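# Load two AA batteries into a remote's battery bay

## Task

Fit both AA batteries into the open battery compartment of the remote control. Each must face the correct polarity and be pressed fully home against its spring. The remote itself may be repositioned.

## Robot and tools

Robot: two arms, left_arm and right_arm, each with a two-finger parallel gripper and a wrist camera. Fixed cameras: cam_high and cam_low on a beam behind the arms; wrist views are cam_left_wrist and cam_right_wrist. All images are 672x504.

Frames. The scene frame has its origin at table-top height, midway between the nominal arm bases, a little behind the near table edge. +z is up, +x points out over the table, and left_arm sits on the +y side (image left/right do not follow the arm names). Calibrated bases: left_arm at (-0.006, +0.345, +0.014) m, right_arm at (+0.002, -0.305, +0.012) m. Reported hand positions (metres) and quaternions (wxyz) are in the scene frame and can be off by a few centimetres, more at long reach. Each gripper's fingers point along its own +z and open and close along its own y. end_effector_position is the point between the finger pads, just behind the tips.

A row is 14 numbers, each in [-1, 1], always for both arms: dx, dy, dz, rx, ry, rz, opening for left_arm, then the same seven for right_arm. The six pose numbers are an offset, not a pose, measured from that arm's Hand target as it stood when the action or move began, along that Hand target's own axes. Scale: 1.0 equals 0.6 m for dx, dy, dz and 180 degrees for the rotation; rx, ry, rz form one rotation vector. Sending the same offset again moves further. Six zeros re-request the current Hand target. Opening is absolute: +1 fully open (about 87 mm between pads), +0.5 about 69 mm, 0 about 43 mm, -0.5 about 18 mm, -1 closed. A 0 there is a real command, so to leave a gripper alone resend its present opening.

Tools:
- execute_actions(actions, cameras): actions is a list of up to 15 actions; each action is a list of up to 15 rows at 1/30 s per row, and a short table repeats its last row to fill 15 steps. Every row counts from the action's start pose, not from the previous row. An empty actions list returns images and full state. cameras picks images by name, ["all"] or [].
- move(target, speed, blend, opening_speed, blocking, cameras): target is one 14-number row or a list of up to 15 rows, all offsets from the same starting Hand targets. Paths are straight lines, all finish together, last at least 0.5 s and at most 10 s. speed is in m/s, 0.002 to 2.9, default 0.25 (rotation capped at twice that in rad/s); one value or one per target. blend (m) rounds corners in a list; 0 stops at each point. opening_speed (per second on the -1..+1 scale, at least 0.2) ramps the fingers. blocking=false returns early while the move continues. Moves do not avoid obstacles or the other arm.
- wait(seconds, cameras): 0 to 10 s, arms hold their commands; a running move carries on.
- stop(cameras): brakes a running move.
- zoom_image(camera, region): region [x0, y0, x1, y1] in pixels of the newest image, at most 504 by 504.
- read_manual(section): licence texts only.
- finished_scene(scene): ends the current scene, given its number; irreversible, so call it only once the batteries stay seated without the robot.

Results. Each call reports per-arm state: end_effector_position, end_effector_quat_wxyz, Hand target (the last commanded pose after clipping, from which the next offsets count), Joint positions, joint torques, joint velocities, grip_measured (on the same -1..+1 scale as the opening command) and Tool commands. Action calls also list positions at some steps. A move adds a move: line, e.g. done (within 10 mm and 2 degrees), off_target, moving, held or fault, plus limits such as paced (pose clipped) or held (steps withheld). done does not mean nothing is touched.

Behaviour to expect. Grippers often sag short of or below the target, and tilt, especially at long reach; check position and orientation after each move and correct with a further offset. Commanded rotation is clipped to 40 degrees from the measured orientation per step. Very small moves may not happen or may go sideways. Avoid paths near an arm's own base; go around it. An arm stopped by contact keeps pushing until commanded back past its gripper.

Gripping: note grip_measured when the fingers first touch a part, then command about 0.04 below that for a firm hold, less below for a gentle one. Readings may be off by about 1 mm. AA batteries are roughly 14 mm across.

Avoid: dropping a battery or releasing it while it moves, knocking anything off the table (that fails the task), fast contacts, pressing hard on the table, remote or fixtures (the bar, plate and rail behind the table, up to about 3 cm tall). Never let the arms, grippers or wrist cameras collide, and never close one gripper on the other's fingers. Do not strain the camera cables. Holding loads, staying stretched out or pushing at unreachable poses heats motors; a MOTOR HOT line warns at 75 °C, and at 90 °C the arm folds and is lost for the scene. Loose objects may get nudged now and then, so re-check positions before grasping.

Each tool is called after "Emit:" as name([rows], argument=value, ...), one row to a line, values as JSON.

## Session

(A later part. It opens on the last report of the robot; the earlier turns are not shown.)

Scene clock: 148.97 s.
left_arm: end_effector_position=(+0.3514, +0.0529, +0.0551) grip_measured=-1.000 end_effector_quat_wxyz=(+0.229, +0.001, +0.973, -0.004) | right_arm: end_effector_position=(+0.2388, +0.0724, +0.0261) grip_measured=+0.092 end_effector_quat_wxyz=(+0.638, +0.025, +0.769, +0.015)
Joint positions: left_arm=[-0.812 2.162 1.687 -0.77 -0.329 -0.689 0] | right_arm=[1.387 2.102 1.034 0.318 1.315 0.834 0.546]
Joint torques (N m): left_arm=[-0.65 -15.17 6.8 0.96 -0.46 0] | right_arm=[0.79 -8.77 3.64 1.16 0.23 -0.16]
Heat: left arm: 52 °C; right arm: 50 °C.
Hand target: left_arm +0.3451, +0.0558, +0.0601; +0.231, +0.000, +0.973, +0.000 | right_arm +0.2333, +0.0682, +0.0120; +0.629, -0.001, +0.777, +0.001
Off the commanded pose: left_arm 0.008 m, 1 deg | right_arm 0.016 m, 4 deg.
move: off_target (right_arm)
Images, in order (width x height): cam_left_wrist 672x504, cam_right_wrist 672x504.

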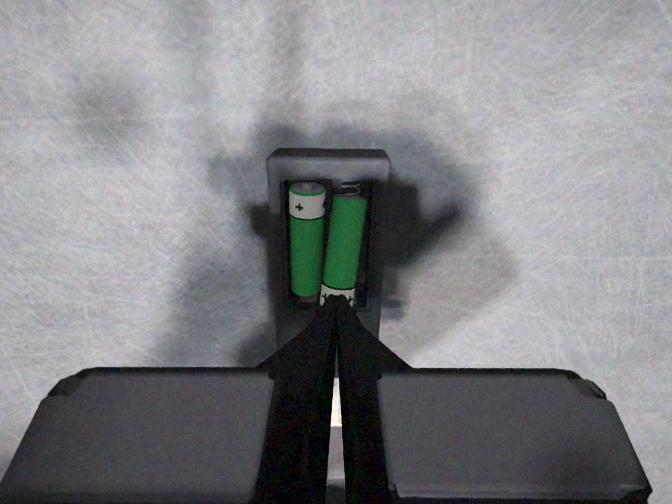

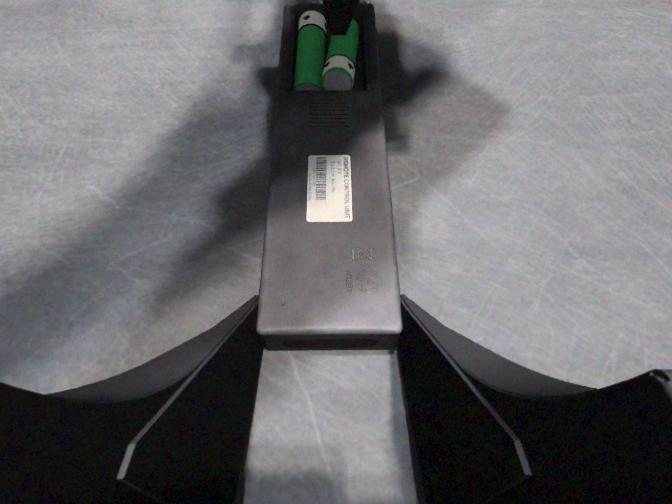

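Emit:
move([
  [0.0089,0.011,-0.0045,0,0,0,-1,0,0,0,0,0,0,0],
  [0.0467,0.011,0.0697,0,0,0,-1,0,0,0,0,0,0,0],
], speed=0.07, cameras=["cam_left_wrist","cam_right_wrist"])

Emit:
zoom_image(camera="cam_left_wrist", region=[250, 120, 430, 340])

Emit:
zoom_image(camera="cam_right_wrist", region=[250, 0, 420, 128])

Scene clock: 151.23 s.
left_arm: end_effector_position=(+0.3385, +0.0663, +0.0341) grip_measured=-1.000 end_effector_quat_wxyz=(+0.231, +0.001, +0.973, +0.002) | right_arm: end_effector_position=(+0.2388, +0.0724, +0.0261) grip_measured=+0.092 end_effector_quat_wxyz=(+0.638, +0.025, +0.769, +0.015)
Joint positions: left_arm=[-0.814 2.118 1.532 -0.664 -0.344 -0.689 0] | right_arm=[1.387 2.102 1.034 0.318 1.315 0.834 0.546]
Joint torques (N m): left_arm=[-0.16 -8.36 4.62 1.98 -0.3 0] | right_arm=[0.79 -8.79 3.63 1.16 0.23 -0.16]
Heat: left arm: 52 °C; right arm: 50 °C.
Hand target: left_arm +0.3389, +0.0624, +0.0102; +0.231, +0.000, +0.973, +0.000 | right_arm +0.2333, +0.0682, +0.0120; +0.629, -0.001, +0.777, +0.001
Off the commanded pose: left_arm 0.024 m, 0 deg | right_arm 0.016 m, 4 deg.
move: off_target (left_arm, right_arm)
Images, in order (width x height): cam_left_wrist 672x504, cam_right_wrist 672x504.

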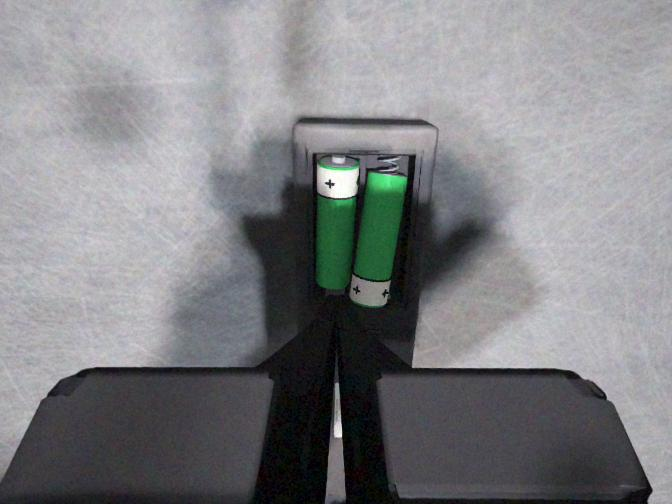

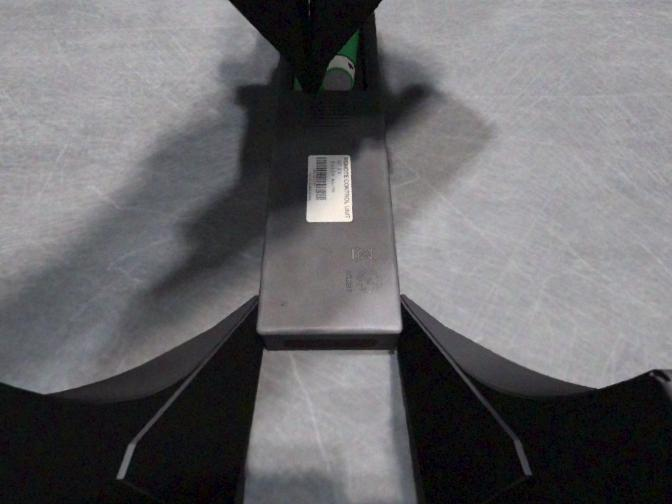

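Scaled by 2.291 from the camera's 672x504 image, which has a finer 960x720 frame.

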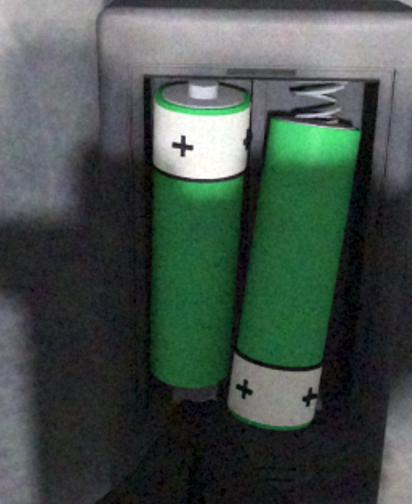

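Scaled by 2.965 from the camera's 672x504 image, which has a finer 960x720 frame.

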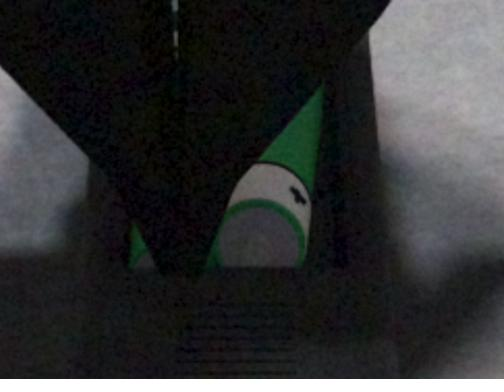

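Emit:
move(target=[0,-0.035,-0.01,0,0,0,-1,0,0,0,0,0,0,0], speed=0.05, cameras=["cam_left_wrist","cam_right_wrist"])

Emit:
zoom_image(camera="cam_left_wrist", region=[250, 120, 430, 340])

Emit:
zoom_image(camera="cam_right_wrist", region=[250, 0, 420, 128])

Scene clock: 152.37 s.
left_arm: end_effector_position=(+0.3436, +0.0562, +0.0294) grip_measured=-1.000 end_effector_quat_wxyz=(+0.247, -0.002, +0.969, +0.013) | right_arm: end_effector_position=(+0.2388, +0.0719, +0.0261) grip_measured=+0.092 end_effector_quat_wxyz=(+0.639, +0.025, +0.769, +0.014)
Joint positions: left_arm=[-0.838 2.159 1.568 -0.656 -0.389 -0.712 0] | right_arm=[1.387 2.102 1.034 0.316 1.318 0.835 0.546]
Joint torques (N m): left_arm=[-1.4 -8.44 9.98 1.21 -0.02 -0.18] | right_arm=[0.77 -8.77 3.64 1.17 0.2 -0.16]
Heat: left arm: 52 °C; right arm: 50 °C.
Hand target: left_arm +0.3362, +0.0413, +0.0155; +0.231, +0.000, +0.973, +0.000 | right_arm +0.2332, +0.0683, +0.0120; +0.629, -0.001, +0.777, +0.001
Off the commanded pose: left_arm 0.022 m, 2 deg | right_arm 0.016 m, 4 deg.
move: off_target (left_arm, right_arm)
Images, in order (width x height): cam_left_wrist 672x504, cam_right_wrist 672x504.

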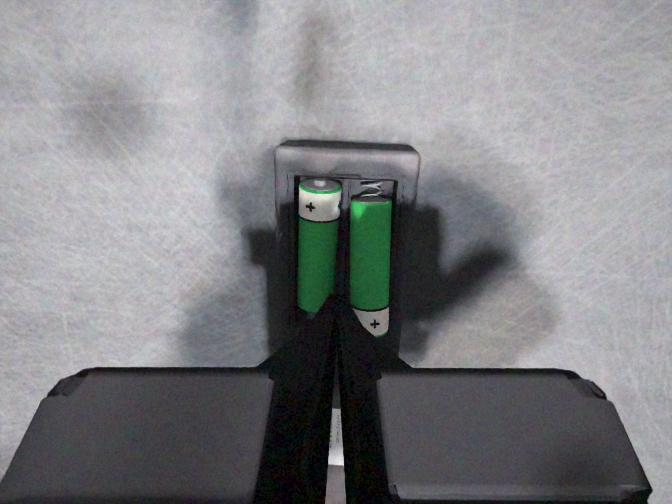

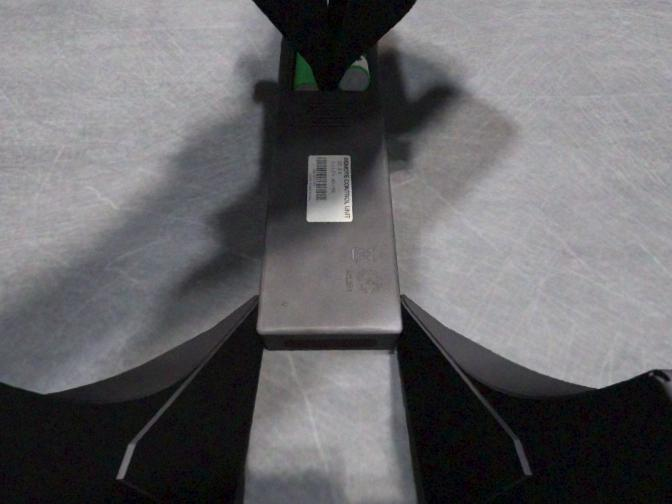

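Scaled by 2.291 from the camera's 672x504 image, which has a finer 960x720 frame.

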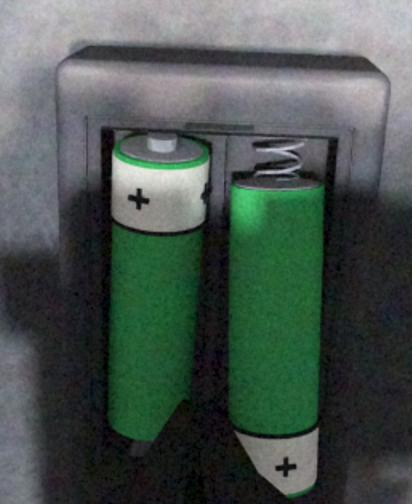

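Scaled by 2.965 from the camera's 672x504 image, which has a finer 960x720 frame.

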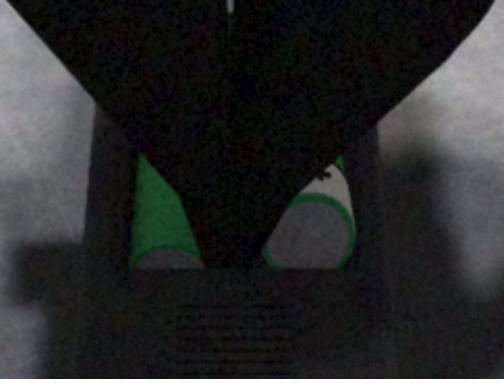

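Emit:
move([
  [0,0.022,0,0,0,0,-1,0,0,0,0,0,0,0],
  [-0.0416,0.018,-0.0817,0,0,0,-1,0,0,0,0,0,0,0],
], speed=0.1, cameras=["cam_left_wrist","cam_right_wrist"])

Emit:
zoom_image(camera="cam_left_wrist", region=[250, 120, 430, 340])

Emit:
zoom_image(camera="cam_right_wrist", region=[250, 0, 420, 128])

Scene clock: 154.73 s.
left_arm: end_effector_position=(+0.3335, +0.0611, +0.0518) grip_measured=-1.000 end_effector_quat_wxyz=(+0.219, +0.004, +0.975, +0.019) | right_arm: end_effector_position=(+0.2385, +0.0720, +0.0261) grip_measured=+0.092 end_effector_quat_wxyz=(+0.639, +0.024, +0.769, +0.014)
Joint positions: left_arm=[-0.836 2.139 1.645 -0.806 -0.358 -0.712 0] | right_arm=[1.388 2.102 1.034 0.315 1.318 0.835 0.546]
Joint torques (N m): left_arm=[-0.4 -14.75 11.75 0.87 -0.27 -0.02] | right_arm=[0.69 -8.77 3.66 1.17 0.2 -0.16]
Heat: left arm: 53 °C; right arm: 50 °C.
Hand target: left_arm +0.3364, +0.0521, +0.0705; +0.231, +0.000, +0.973, +0.000 | right_arm +0.2332, +0.0683, +0.0120; +0.629, -0.001, +0.777, +0.001
Off the commanded pose: left_arm 0.021 m, 3 deg | right_arm 0.016 m, 4 deg.
move: off_target (left_arm, right_arm)
Images, in order (width x height): cam_left_wrist 672x504, cam_right_wrist 672x504.

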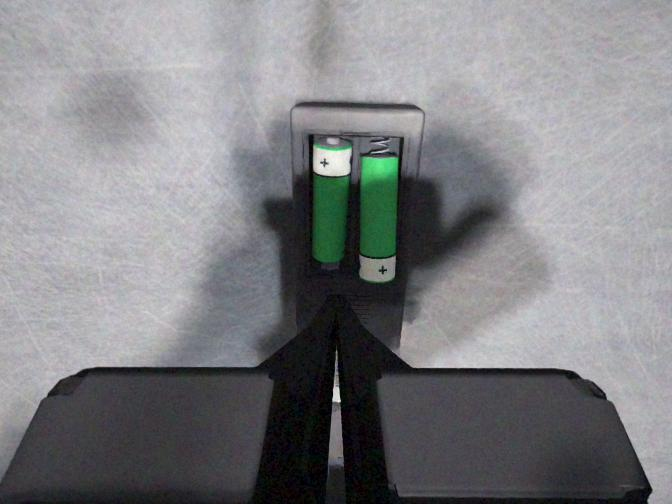

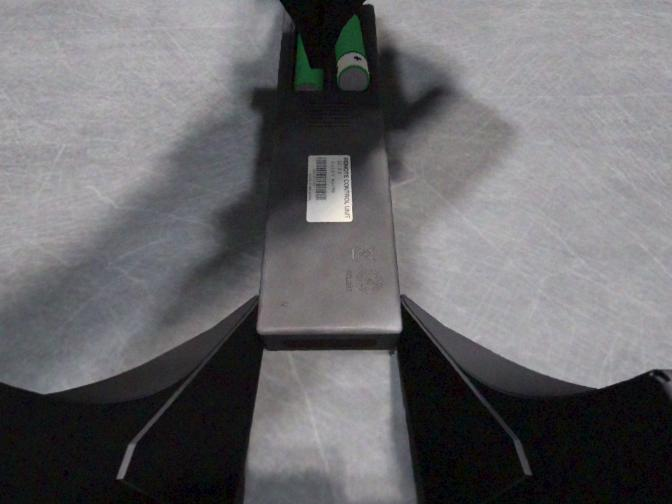

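Scaled by 2.291 from the camera's 672x504 image, which has a finer 960x720 frame.

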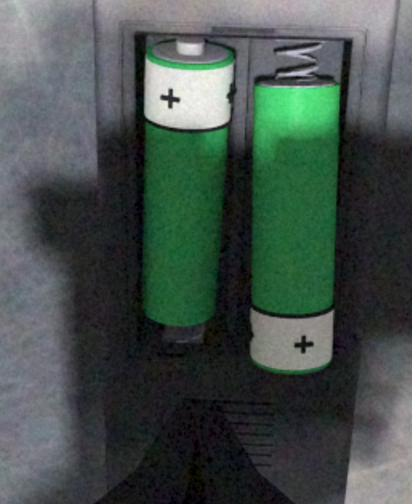

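Scaled by 2.965 from the camera's 672x504 image, which has a finer 960x720 frame.

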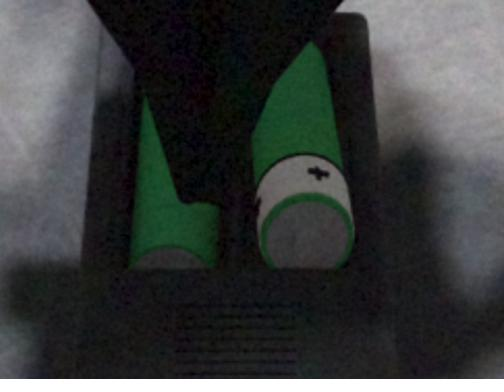

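Emit:
move(target=[-0.0089,-0.0167,0.0045,0,0,0,-1,0,0,0,0,0,0,0], speed=0.1, cameras=["cam_left_wrist"])

Emit:
zoom_image(camera="cam_left_wrist", region=[250, 120, 430, 340])

Scene clock: 156.10 s.
left_arm: end_effector_position=(+0.3427, +0.0505, +0.0687) grip_measured=-1.000 end_effector_quat_wxyz=(+0.232, +0.000, +0.973, +0.006) | right_arm: end_effector_position=(+0.2385, +0.0720, +0.0261) grip_measured=+0.092 end_effector_quat_wxyz=(+0.639, +0.024, +0.769, +0.014)
Joint positions: left_arm=[-0.839 2.146 1.716 -0.833 -0.358 -0.717 0] | right_arm=[1.388 2.102 1.034 0.315 1.318 0.835 0.546]
Joint torques (N m): left_arm=[-0.73 -10.93 12.03 0.93 -0.29 -0.04] | right_arm=[0.72 -8.79 3.66 1.17 0.2 -0.16]
Heat: left arm: 53 °C; right arm: 50 °C.
Hand target: left_arm +0.3424, +0.0422, +0.0704; +0.231, +0.000, +0.973, +0.001 | right_arm +0.2332, +0.0683, +0.0120; +0.629, -0.001, +0.777, +0.001
Off the commanded pose: left_arm 0.009 m, 1 deg | right_arm 0.016 m, 4 deg.
move: off_target (right_arm)
Images, in order (width x height): cam_left_wrist 672x504.

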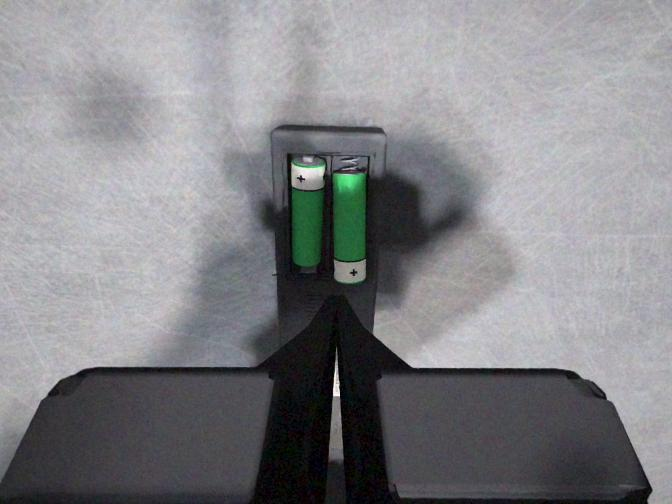

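Scaled by 2.291 from the camera's 672x504 image, which has a finer 960x720 frame.

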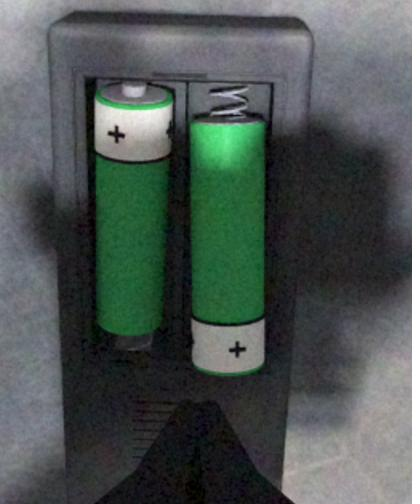

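Emit:
move([
  [0.034,-0.003,0.0668,0,0,0,-1,0,0,0,0,0,0,0],
  [0.0458,-0.001,0.145,0,0,0,-1,0,0,0,0,0,0,0],
], speed=0.07, blend=0.005, cameras=["cam_left_wrist","cam_right_wrist"])

Emit:
zoom_image(camera="cam_left_wrist", region=[250, 120, 430, 340])

Emit:
zoom_image(camera="cam_right_wrist", region=[250, 0, 420, 128])

Scene clock: 158.17 s.
left_arm: end_effector_position=(+0.3577, +0.0347, +0.0337) grip_measured=-1.000 end_effector_quat_wxyz=(+0.257, +0.000, +0.966, -0.018) | right_arm: end_effector_position=(+0.2385, +0.0720, +0.0261) grip_measured=+0.092 end_effector_quat_wxyz=(+0.639, +0.024, +0.769, +0.014)
Joint positions: left_arm=[-0.839 2.198 1.637 -0.627 -0.357 -0.702 0] | right_arm=[1.388 2.102 1.034 0.315 1.318 0.835 0.546]
Joint torques (N m): left_arm=[1.39 -4.41 3.47 2.05 -0.2 0.06] | right_arm=[0.7 -8.77 3.66 1.17 0.2 -0.16]
Heat: left arm: 53 °C; right arm: 50 °C.
Hand target: left_arm +0.3571, +0.0416, -0.0195; +0.231, +0.000, +0.973, +0.000 | right_arm +0.2332, +0.0683, +0.0120; +0.629, -0.001, +0.777, +0.001
Off the commanded pose: left_arm 0.054 m, 4 deg | right_arm 0.016 m, 4 deg.
move: off_target (left_arm, right_arm)
Images, in order (width x height): cam_left_wrist 672x504, cam_right_wrist 672x504.

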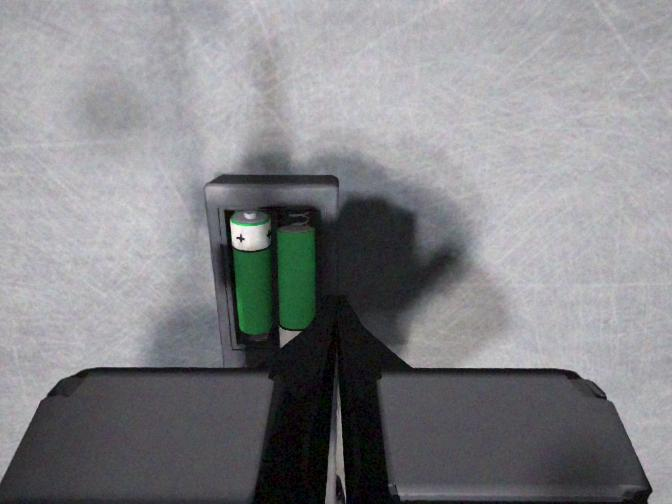

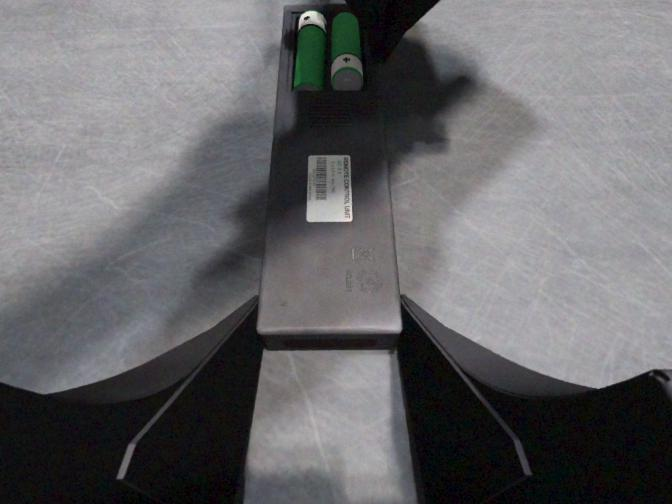

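Scaled by 2.291 from the camera's 672x504 image, which has a finer 960x720 frame.

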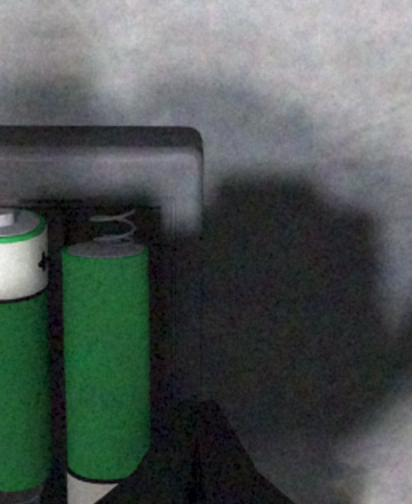

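Scaled by 2.965 from the camera's 672x504 image, which has a finer 960x720 frame.

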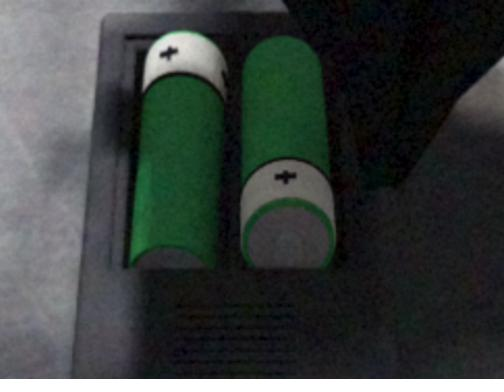

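Emit:
move([
  [-0.048,0,-0.085,0,0,0,-1,0,0,0,0,0,0,0],
  [-0.030,0.014,-0.12,0,0,0,-1,0,0,0,0,0,0,0],
], speed=0.1, blend=0.01, cameras=["cam_left_wrist"])

Emit:
zoom_image(camera="cam_left_wrist", region=[250, 120, 430, 340])

Scene clock: 160.00 s.
left_arm: end_effector_position=(+0.3472, +0.0474, +0.0474) grip_measured=-1.000 end_effector_quat_wxyz=(+0.231, +0.001, +0.973, -0.002) | right_arm: end_effector_position=(+0.2384, +0.0722, +0.0260) grip_measured=+0.092 end_effector_quat_wxyz=(+0.639, +0.024, +0.769, +0.015)
Joint positions: left_arm=[-0.83 2.174 1.674 -0.751 -0.341 -0.706 0] | right_arm=[1.388 2.102 1.034 0.315 1.317 0.835 0.546]
Joint torques (N m): left_arm=[-0.54 -15.3 6.84 0.93 -0.4 -0.04] | right_arm=[0.7 -8.76 3.66 1.18 0.21 -0.16]
Heat: left arm: 53 °C; right arm: 50 °C.
Hand target: left_arm +0.3408, +0.0500, +0.0528; +0.231, +0.000, +0.973, +0.000 | right_arm +0.2332, +0.0682, +0.0120; +0.629, -0.001, +0.777, +0.001
Off the commanded pose: left_arm 0.009 m, 0 deg | right_arm 0.015 m, 4 deg.
move: off_target (right_arm)
Images, in order (width x height): cam_left_wrist 672x504.

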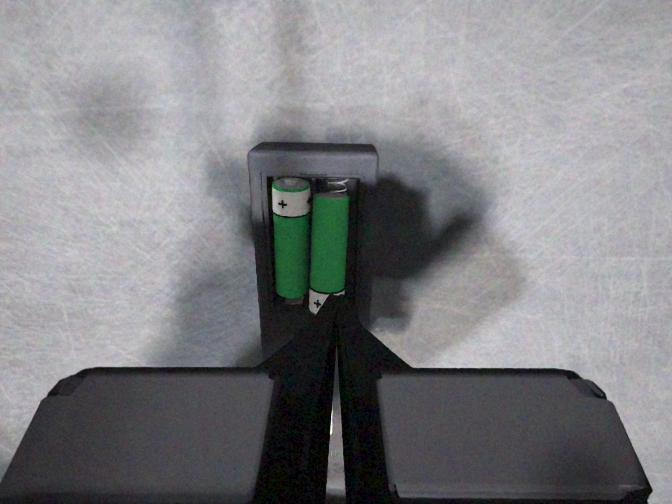

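Scaled by 2.291 from the camera's 672x504 image, which has a finer 960x720 frame.

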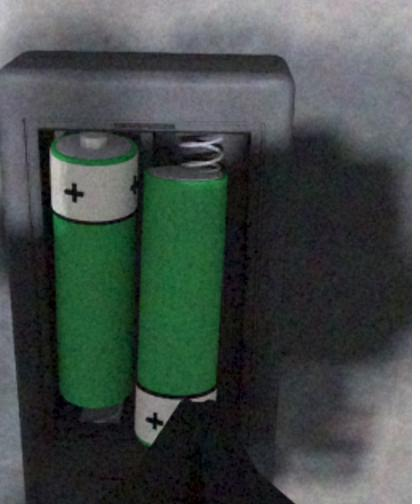

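Emit:
move([
  [0,0.004,-0.01,0,0,0,-0.48,0,0,0,0,0,0,0],
  [0.0182,0.004,0.0468,0,0,0,-0.48,0,0,0,0,0,0,0],
], speed=0.08, cameras=["cam_left_wrist","cam_right_wrist"])

Emit:
zoom_image(camera="cam_left_wrist", region=[250, 120, 430, 340])

Emit:
zoom_image(camera="cam_right_wrist", region=[250, 0, 420, 128])

Scene clock: 162.40 s.
left_arm: end_effector_position=(+0.3427, +0.0529, +0.0343) grip_measured=-0.480 end_effector_quat_wxyz=(+0.231, +0.000, +0.973, -0.002) | right_arm: end_effector_position=(+0.2384, +0.0722, +0.0260) grip_measured=+0.092 end_effector_quat_wxyz=(+0.639, +0.024, +0.769, +0.015)
Joint positions: left_arm=[-0.828 2.16 1.598 -0.688 -0.342 -0.707 0.26] | right_arm=[1.388 2.102 1.034 0.315 1.317 0.835 0.546]
Joint torques (N m): left_arm=[0.13 -10.58 6.99 1.47 -0.37 0.1] | right_arm=[0.7 -8.77 3.67 1.17 0.21 -0.16]
Heat: left arm: 54 °C; right arm: 50 °C.
Hand target: left_arm +0.3437, +0.0524, +0.0228; +0.231, +0.000, +0.973, +0.000 | right_arm +0.2332, +0.0682, +0.0120; +0.629, -0.001, +0.777, +0.001
Off the commanded pose: left_arm 0.011 m, 0 deg | right_arm 0.015 m, 4 deg.
move: off_target (left_arm, right_arm)
Images, in order (width x height): cam_left_wrist 672x504, cam_right_wrist 672x504.

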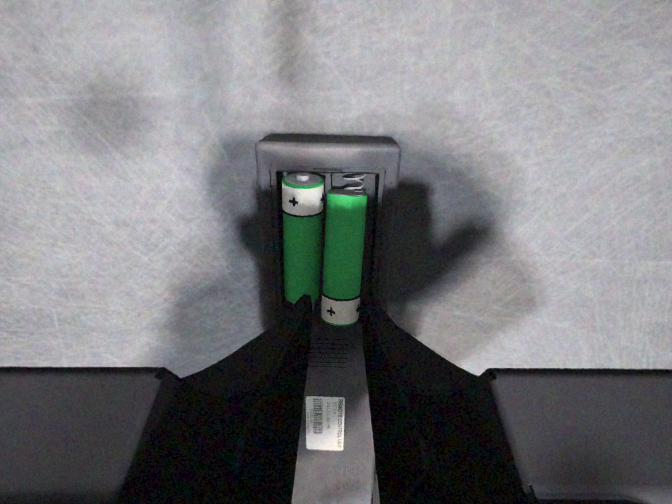

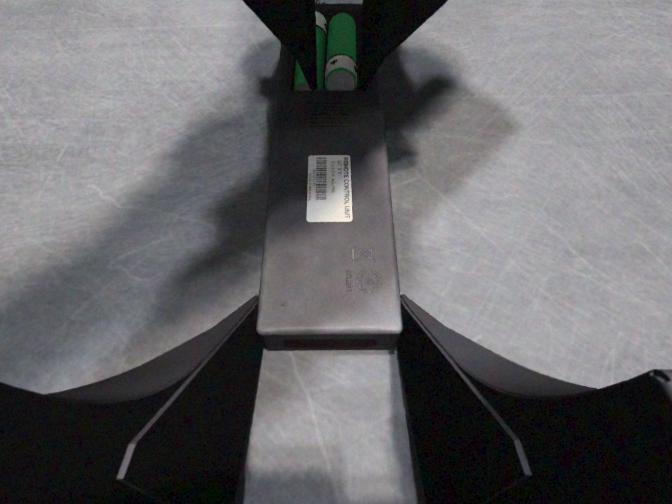

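Scaled by 2.291 from the camera's 672x504 image, which has a finer 960x720 frame.

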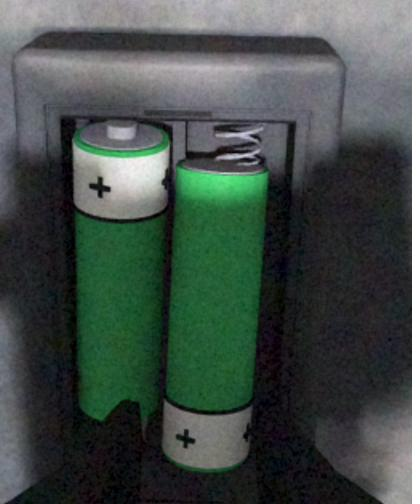

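Scaled by 2.965 from the camera's 672x504 image, which has a finer 960x720 frame.

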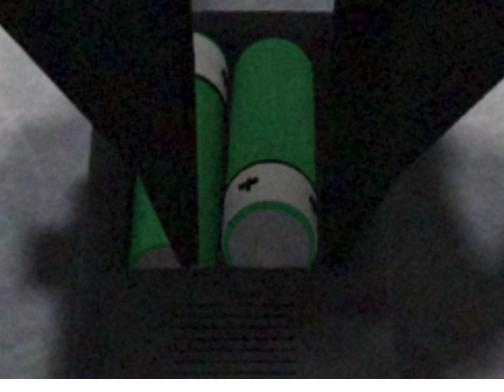

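Emit:
move(target=[0,-0.006,-0.005,0,0,0,-0.66,0,0,0,0,0,0,0], speed=0.05, opening_speed=0.4, cameras=["cam_left_wrist","cam_right_wrist"])

Emit:
zoom_image(camera="cam_left_wrist", region=[250, 120, 430, 340])

Emit:
zoom_image(camera="cam_right_wrist", region=[250, 0, 420, 128])

Scene clock: 163.33 s.
left_arm: end_effector_position=(+0.3435, +0.0522, +0.0337) grip_measured=-0.623 end_effector_quat_wxyz=(+0.232, -0.001, +0.973, -0.003) | right_arm: end_effector_position=(+0.2384, +0.0722, +0.0260) grip_measured=+0.092 end_effector_quat_wxyz=(+0.639, +0.024, +0.769, +0.015)
Joint positions: left_arm=[-0.828 2.162 1.598 -0.683 -0.342 -0.707 0.189] | right_arm=[1.388 2.102 1.034 0.315 1.317 0.835 0.546]
Joint torques (N m): left_arm=[-0.58 -10.4 8.64 1.25 -0.39 -0.01] | right_arm=[0.7 -8.77 3.66 1.17 0.22 -0.17]
Heat: left arm: 54 °C; right arm: 50 °C.
Hand target: left_arm +0.3423, +0.0488, +0.0254; +0.231, +0.000, +0.973, +0.000 | right_arm +0.2332, +0.0682, +0.0120; +0.629, -0.001, +0.777, +0.001
Off the commanded pose: left_arm 0.009 m, 0 deg | right_arm 0.015 m, 4 deg.
move: off_target (right_arm)
Images, in order (width x height): cam_left_wrist 672x504, cam_right_wrist 672x504.

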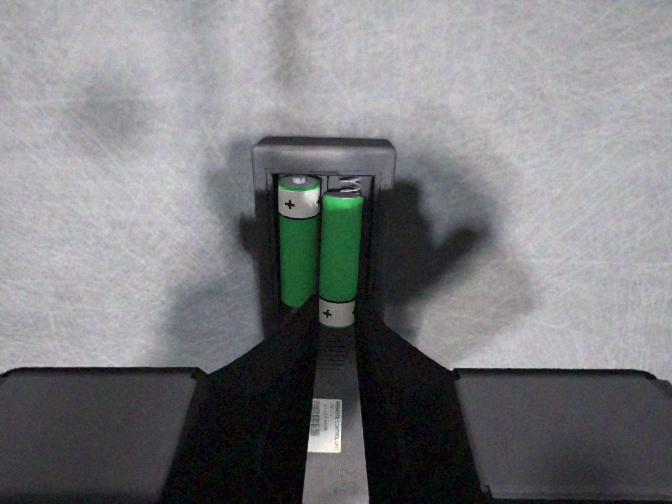

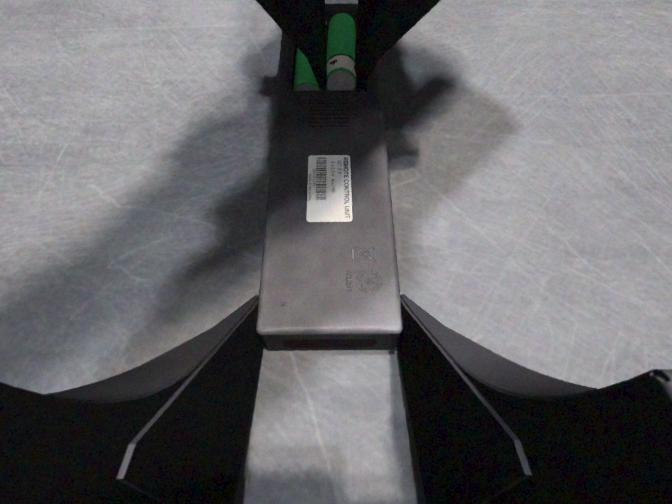

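Scaled by 2.291 from the camera's 672x504 image, which has a finer 960x720 frame.

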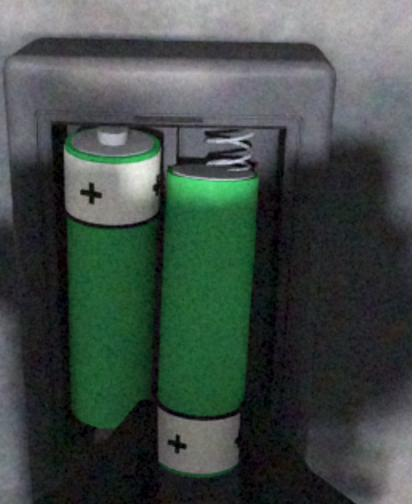

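Scaled by 2.965 from the camera's 672x504 image, which has a finer 960x720 frame.

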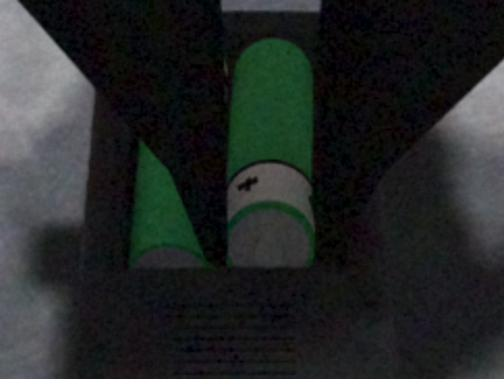

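Emit:
move([
  [-0.096,-0.006,0.0395,0,0,0,-0.66,0,0,0,0,0,0,0],
  [-0.058,-0.006,0.1137,0,0,0,-0.66,0,0,0,0,0,0,0],
], speed=0.07, cameras=["cam_left_wrist","cam_right_wrist"])

Emit:
zoom_image(camera="cam_left_wrist", region=[250, 120, 430, 340])

Emit:
zoom_image(camera="cam_right_wrist", region=[250, 0, 420, 128])

Scene clock: 166.07 s.
left_arm: end_effector_position=(+0.3558, +0.0469, +0.0264) grip_measured=-0.624 end_effector_quat_wxyz=(+0.166, +0.028, +0.986, +0.003) | right_arm: end_effector_position=(+0.2434, +0.0691, +0.0261) grip_measured=+0.092 end_effector_quat_wxyz=(+0.639, +0.029, +0.769, +0.011)
Joint positions: left_arm=[-0.785 2.316 1.849 -0.875 -0.245 -0.636 0.188] | right_arm=[1.375 2.102 1.034 0.316 1.316 0.835 0.546]
Joint torques (N m): left_arm=[3.07 -5.86 4.01 3.37 -1 0.09] | right_arm=[1.83 -8.77 3.6 1.19 0.21 -0.18]
Heat: left arm: 54 °C; right arm: 50 °C.
Hand target: left_arm +0.4041, +0.0452, -0.0197; +0.231, +0.000, +0.973, +0.000 | right_arm +0.2333, +0.0682, +0.0120; +0.629, -0.001, +0.777, +0.001
Off the commanded pose: left_arm 0.067 m, 8 deg | right_arm 0.017 m, 4 deg.
move: off_target (left_arm, right_arm)
Images, in order (width x height): cam_left_wrist 672x504, cam_right_wrist 672x504.

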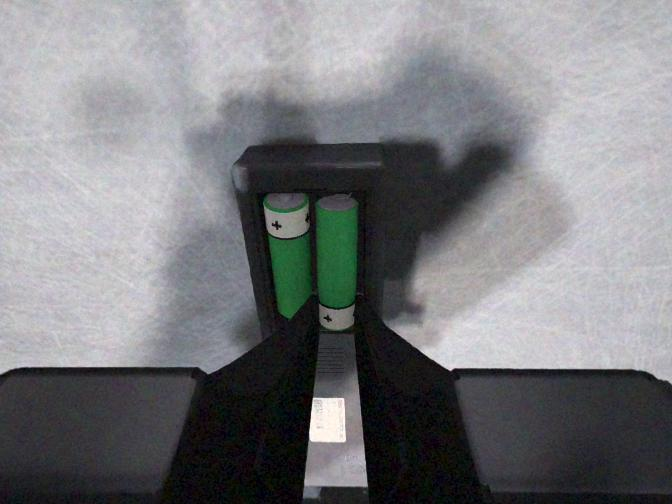

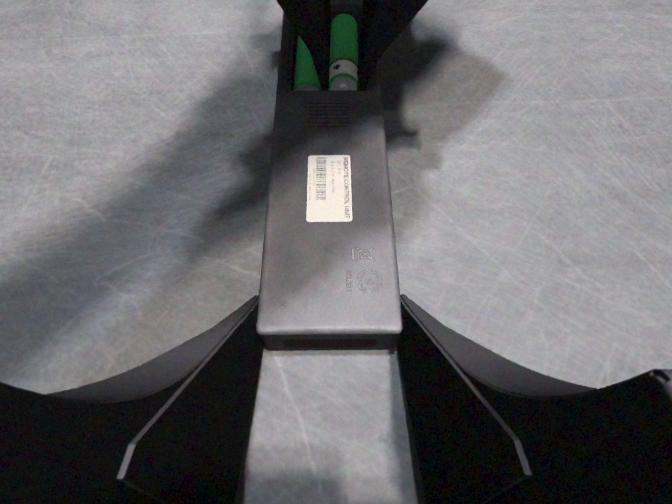

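Scaled by 2.291 from the camera's 672x504 image, which has a finer 960x720 frame.

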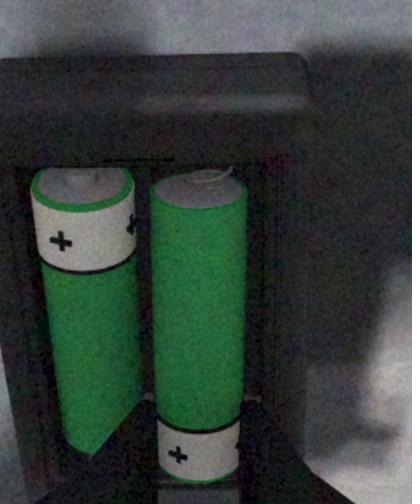

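Scaled by 2.965 from the camera's 672x504 image, which has a finer 960x720 frame.

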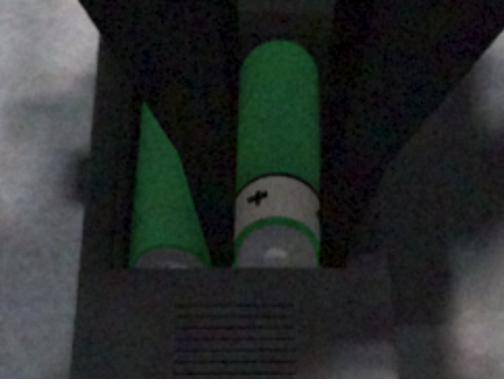

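Emit:
move([
  [0.0703,0.003,-0.007,0,0,0,-0.66,0,0,0,0,0,0,0],
  [0.0703,0.003,-0.007,0,0,0,-0.605,0,0,0,0,0,0,0],
], speed=0.05, opening_speed=0.2, cameras=["cam_left_wrist","cam_right_wrist"])

Emit:
zoom_image(camera="cam_left_wrist", region=[250, 120, 430, 340])

Emit:
zoom_image(camera="cam_right_wrist", region=[250, 0, 420, 128])

Scene clock: 168.17 s.
left_arm: end_effector_position=(+0.3531, +0.0470, +0.0252) grip_measured=-0.607 end_effector_quat_wxyz=(+0.229, +0.020, +0.973, -0.015) | right_arm: end_effector_position=(+0.2434, +0.0691, +0.0261) grip_measured=+0.092 end_effector_quat_wxyz=(+0.639, +0.029, +0.769, +0.011)
Joint positions: left_arm=[-0.811 2.199 1.621 -0.648 -0.306 -0.65 0.197] | right_arm=[1.375 2.102 1.034 0.316 1.316 0.835 0.546]
Joint torques (N m): left_arm=[0.91 -2.37 2.71 2.74 -0.6 -0.28] | right_arm=[1.85 -8.76 3.62 1.19 0.21 -0.18]
Heat: left arm: 53 °C; right arm: 50 °C.
Hand target: left_arm +0.3645, +0.0470, -0.0349; +0.231, +0.000, +0.973, +0.000 | right_arm +0.2332, +0.0683, +0.0120; +0.629, -0.001, +0.777, +0.001
Off the commanded pose: left_arm 0.061 m, 3 deg | right_arm 0.017 m, 4 deg.
move: off_target (left_arm, right_arm); target 2's new opening was sent with left_arm's hand 0.061 m and 3 deg from that target
Images, in order (width x height): cam_left_wrist 672x504, cam_right_wrist 672x504.

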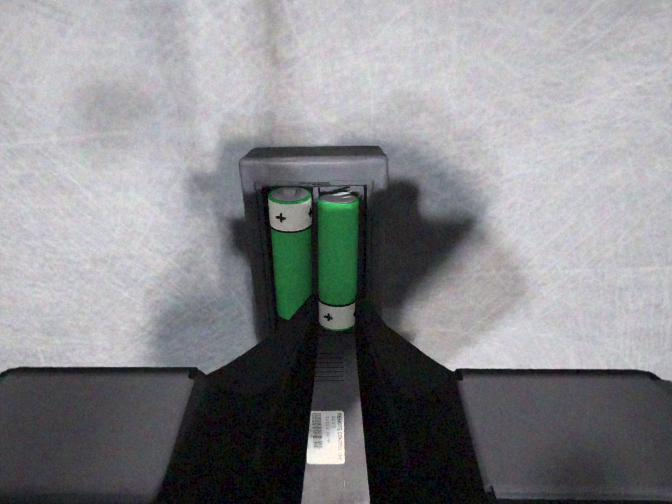

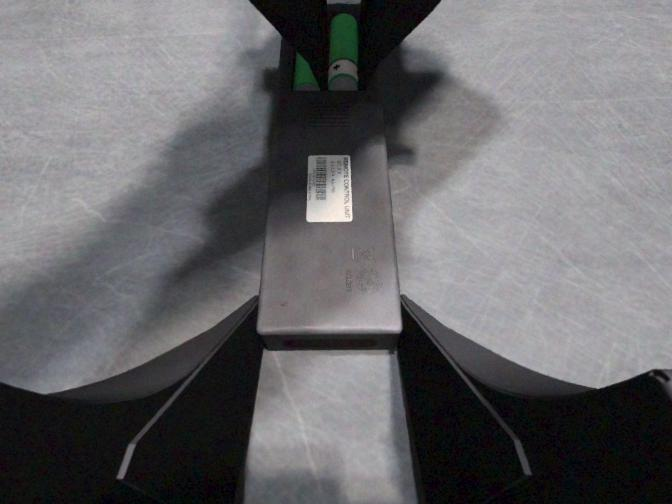

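Scaled by 2.291 from the camera's 672x504 image, which has a finer 960x720 frame.

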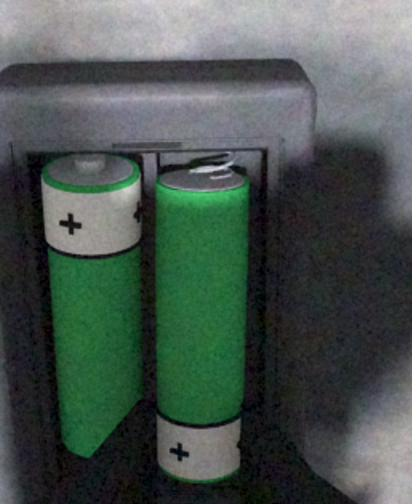

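Scaled by 2.965 from the camera's 672x504 image, which has a finer 960x720 frame.

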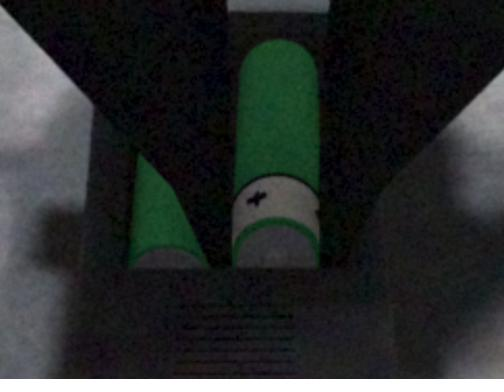

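Emit:
move(target=[-0.058,0,-0.111,0,0,0,-0.605,0,0,0,0,0,0,0], speed=0.06, cameras=["cam_left_wrist","cam_right_wrist"])

Emit:
zoom_image(camera="cam_left_wrist", region=[250, 120, 430, 340])

Emit:
zoom_image(camera="cam_right_wrist", region=[250, 0, 420, 128])

Scene clock: 170.10 s.
left_arm: end_effector_position=(+0.3497, +0.0495, +0.0326) grip_measured=-0.604 end_effector_quat_wxyz=(+0.209, +0.015, +0.978, +0.000) | right_arm: end_effector_position=(+0.2410, +0.0707, +0.0260) grip_measured=+0.092 end_effector_quat_wxyz=(+0.639, +0.027, +0.769, +0.013)
Joint positions: left_arm=[-0.811 2.219 1.696 -0.756 -0.306 -0.67 0.198] | right_arm=[1.381 2.102 1.034 0.316 1.316 0.835 0.546]
Joint torques (N m): left_arm=[0.73 -11.7 12.94 1.1 -0.61 -0.07] | right_arm=[1.28 -8.77 3.63 1.18 0.21 -0.17]
Heat: left arm: 53 °C; right arm: 50 °C.
Hand target: left_arm +0.3656, +0.0469, +0.0401; +0.231, +0.000, +0.973, +0.000 | right_arm +0.2332, +0.0683, +0.0120; +0.629, -0.001, +0.777, +0.001
Off the commanded pose: left_arm 0.018 m, 3 deg | right_arm 0.016 m, 4 deg.
move: off_target (left_arm, right_arm)
Images, in order (width x height): cam_left_wrist 672x504, cam_right_wrist 672x504.

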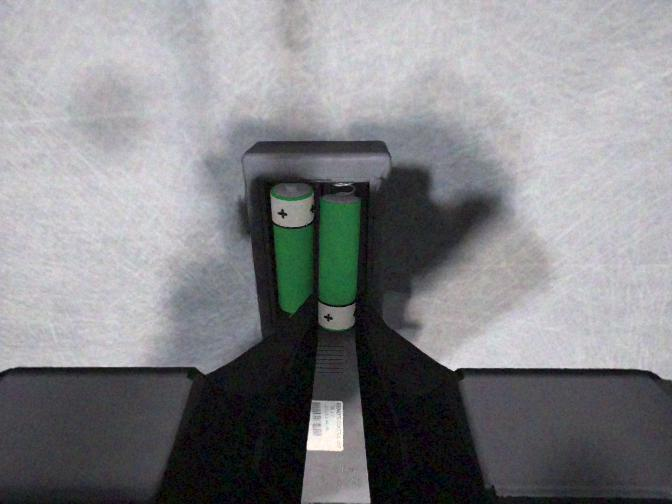

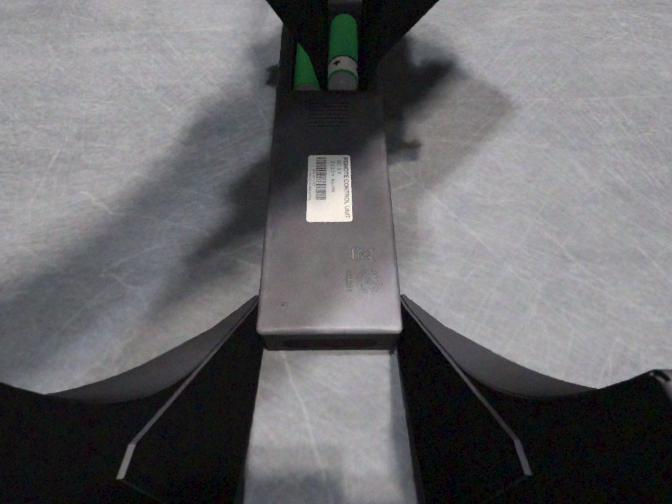

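Scaled by 2.291 from the camera's 672x504 image, which has a finer 960x720 frame.

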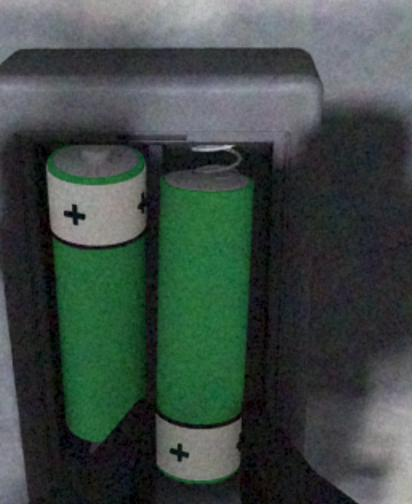

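Scaled by 2.965 from the camera's 672x504 image, which has a finer 960x720 frame.

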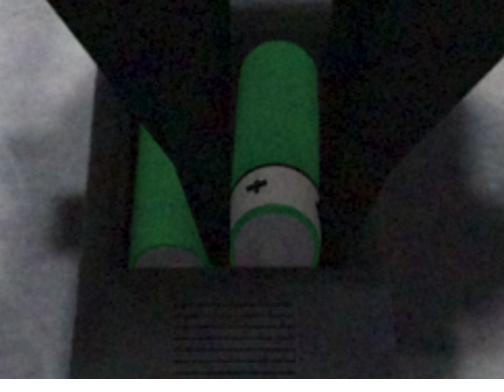

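Emit:
move([
  [0,0,0.01,0,0,0,-0.66,0,0,0,0,0,0,0],
  [-0.058,0,0.035,0,0,0,-0.66,0,0,0,0,0,0,0],
  [-0.02,0,0.11,0,0,0,-0.66,0,0,0,0,0,0,0],
  [0.052,0,0.07,0,0,0,-0.66,0,0,0,0,0,0,0],
], speed=0.07, cameras=["cam_left_wrist","cam_right_wrist"])

Emit:
zoom_image(camera="cam_left_wrist", region=[250, 120, 430, 340])

Emit:
zoom_image(camera="cam_right_wrist", region=[250, 0, 420, 128])

Scene clock: 174.17 s.
left_arm: end_effector_position=(+0.3526, +0.0482, +0.0264) grip_measured=-0.623 end_effector_quat_wxyz=(+0.229, +0.016, +0.973, -0.007) | right_arm: end_effector_position=(+0.2425, +0.0700, +0.0261) grip_measured=+0.092 end_effector_quat_wxyz=(+0.639, +0.029, +0.769, +0.012)
Joint positions: left_arm=[-0.815 2.202 1.632 -0.667 -0.321 -0.661 0.188] | right_arm=[1.377 2.102 1.034 0.317 1.316 0.835 0.546]
Joint torques (N m): left_arm=[0.18 -6.57 3.89 2.21 -0.52 -0.29] | right_arm=[1.63 -8.77 3.6 1.18 0.23 -0.18]
Heat: left arm: 53 °C; right arm: 50 °C.
Hand target: left_arm +0.3567, +0.0470, -0.0114; +0.231, +0.000, +0.973, +0.000 | right_arm +0.2333, +0.0682, +0.0120; +0.629, -0.001, +0.777, +0.001
Off the commanded pose: left_arm 0.038 m, 2 deg | right_arm 0.017 m, 4 deg.
move: off_target (left_arm, right_arm)
Images, in order (width x height): cam_left_wrist 672x504, cam_right_wrist 672x504.

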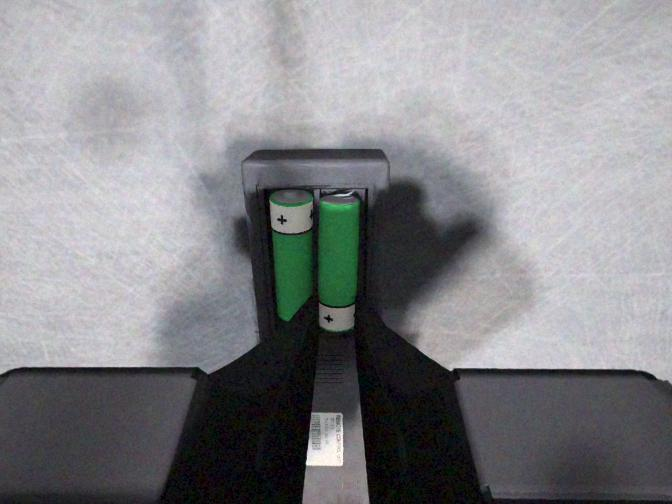

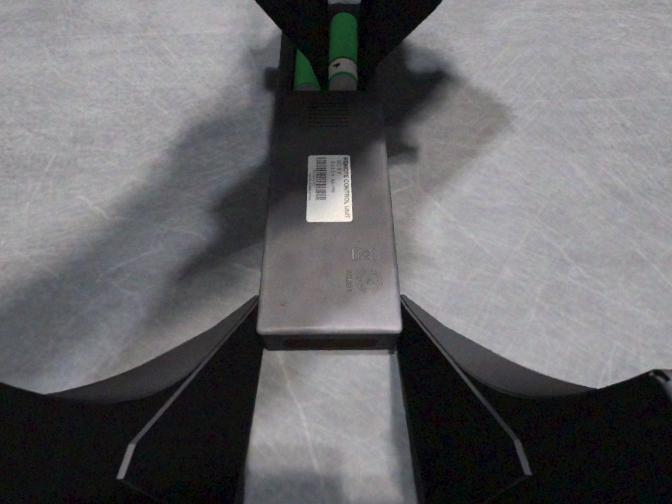

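Scaled by 2.291 from the camera's 672x504 image, which has a finer 960x720 frame.

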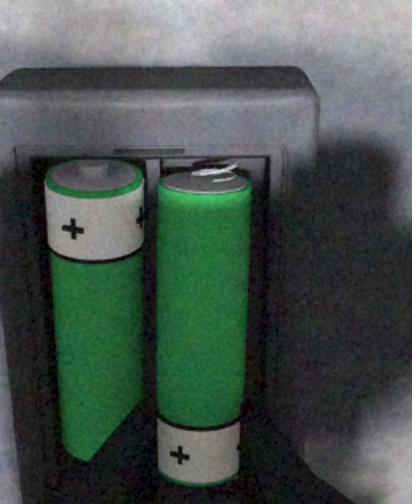

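Scaled by 2.965 from the camera's 672x504 image, which has a finer 960x720 frame.

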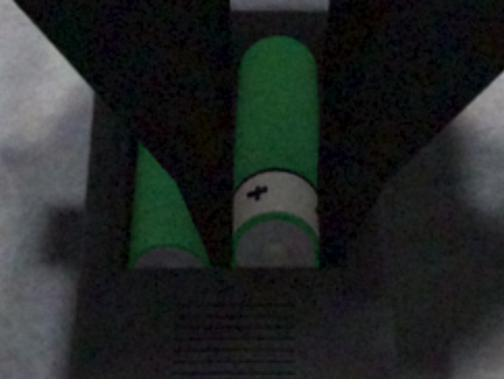

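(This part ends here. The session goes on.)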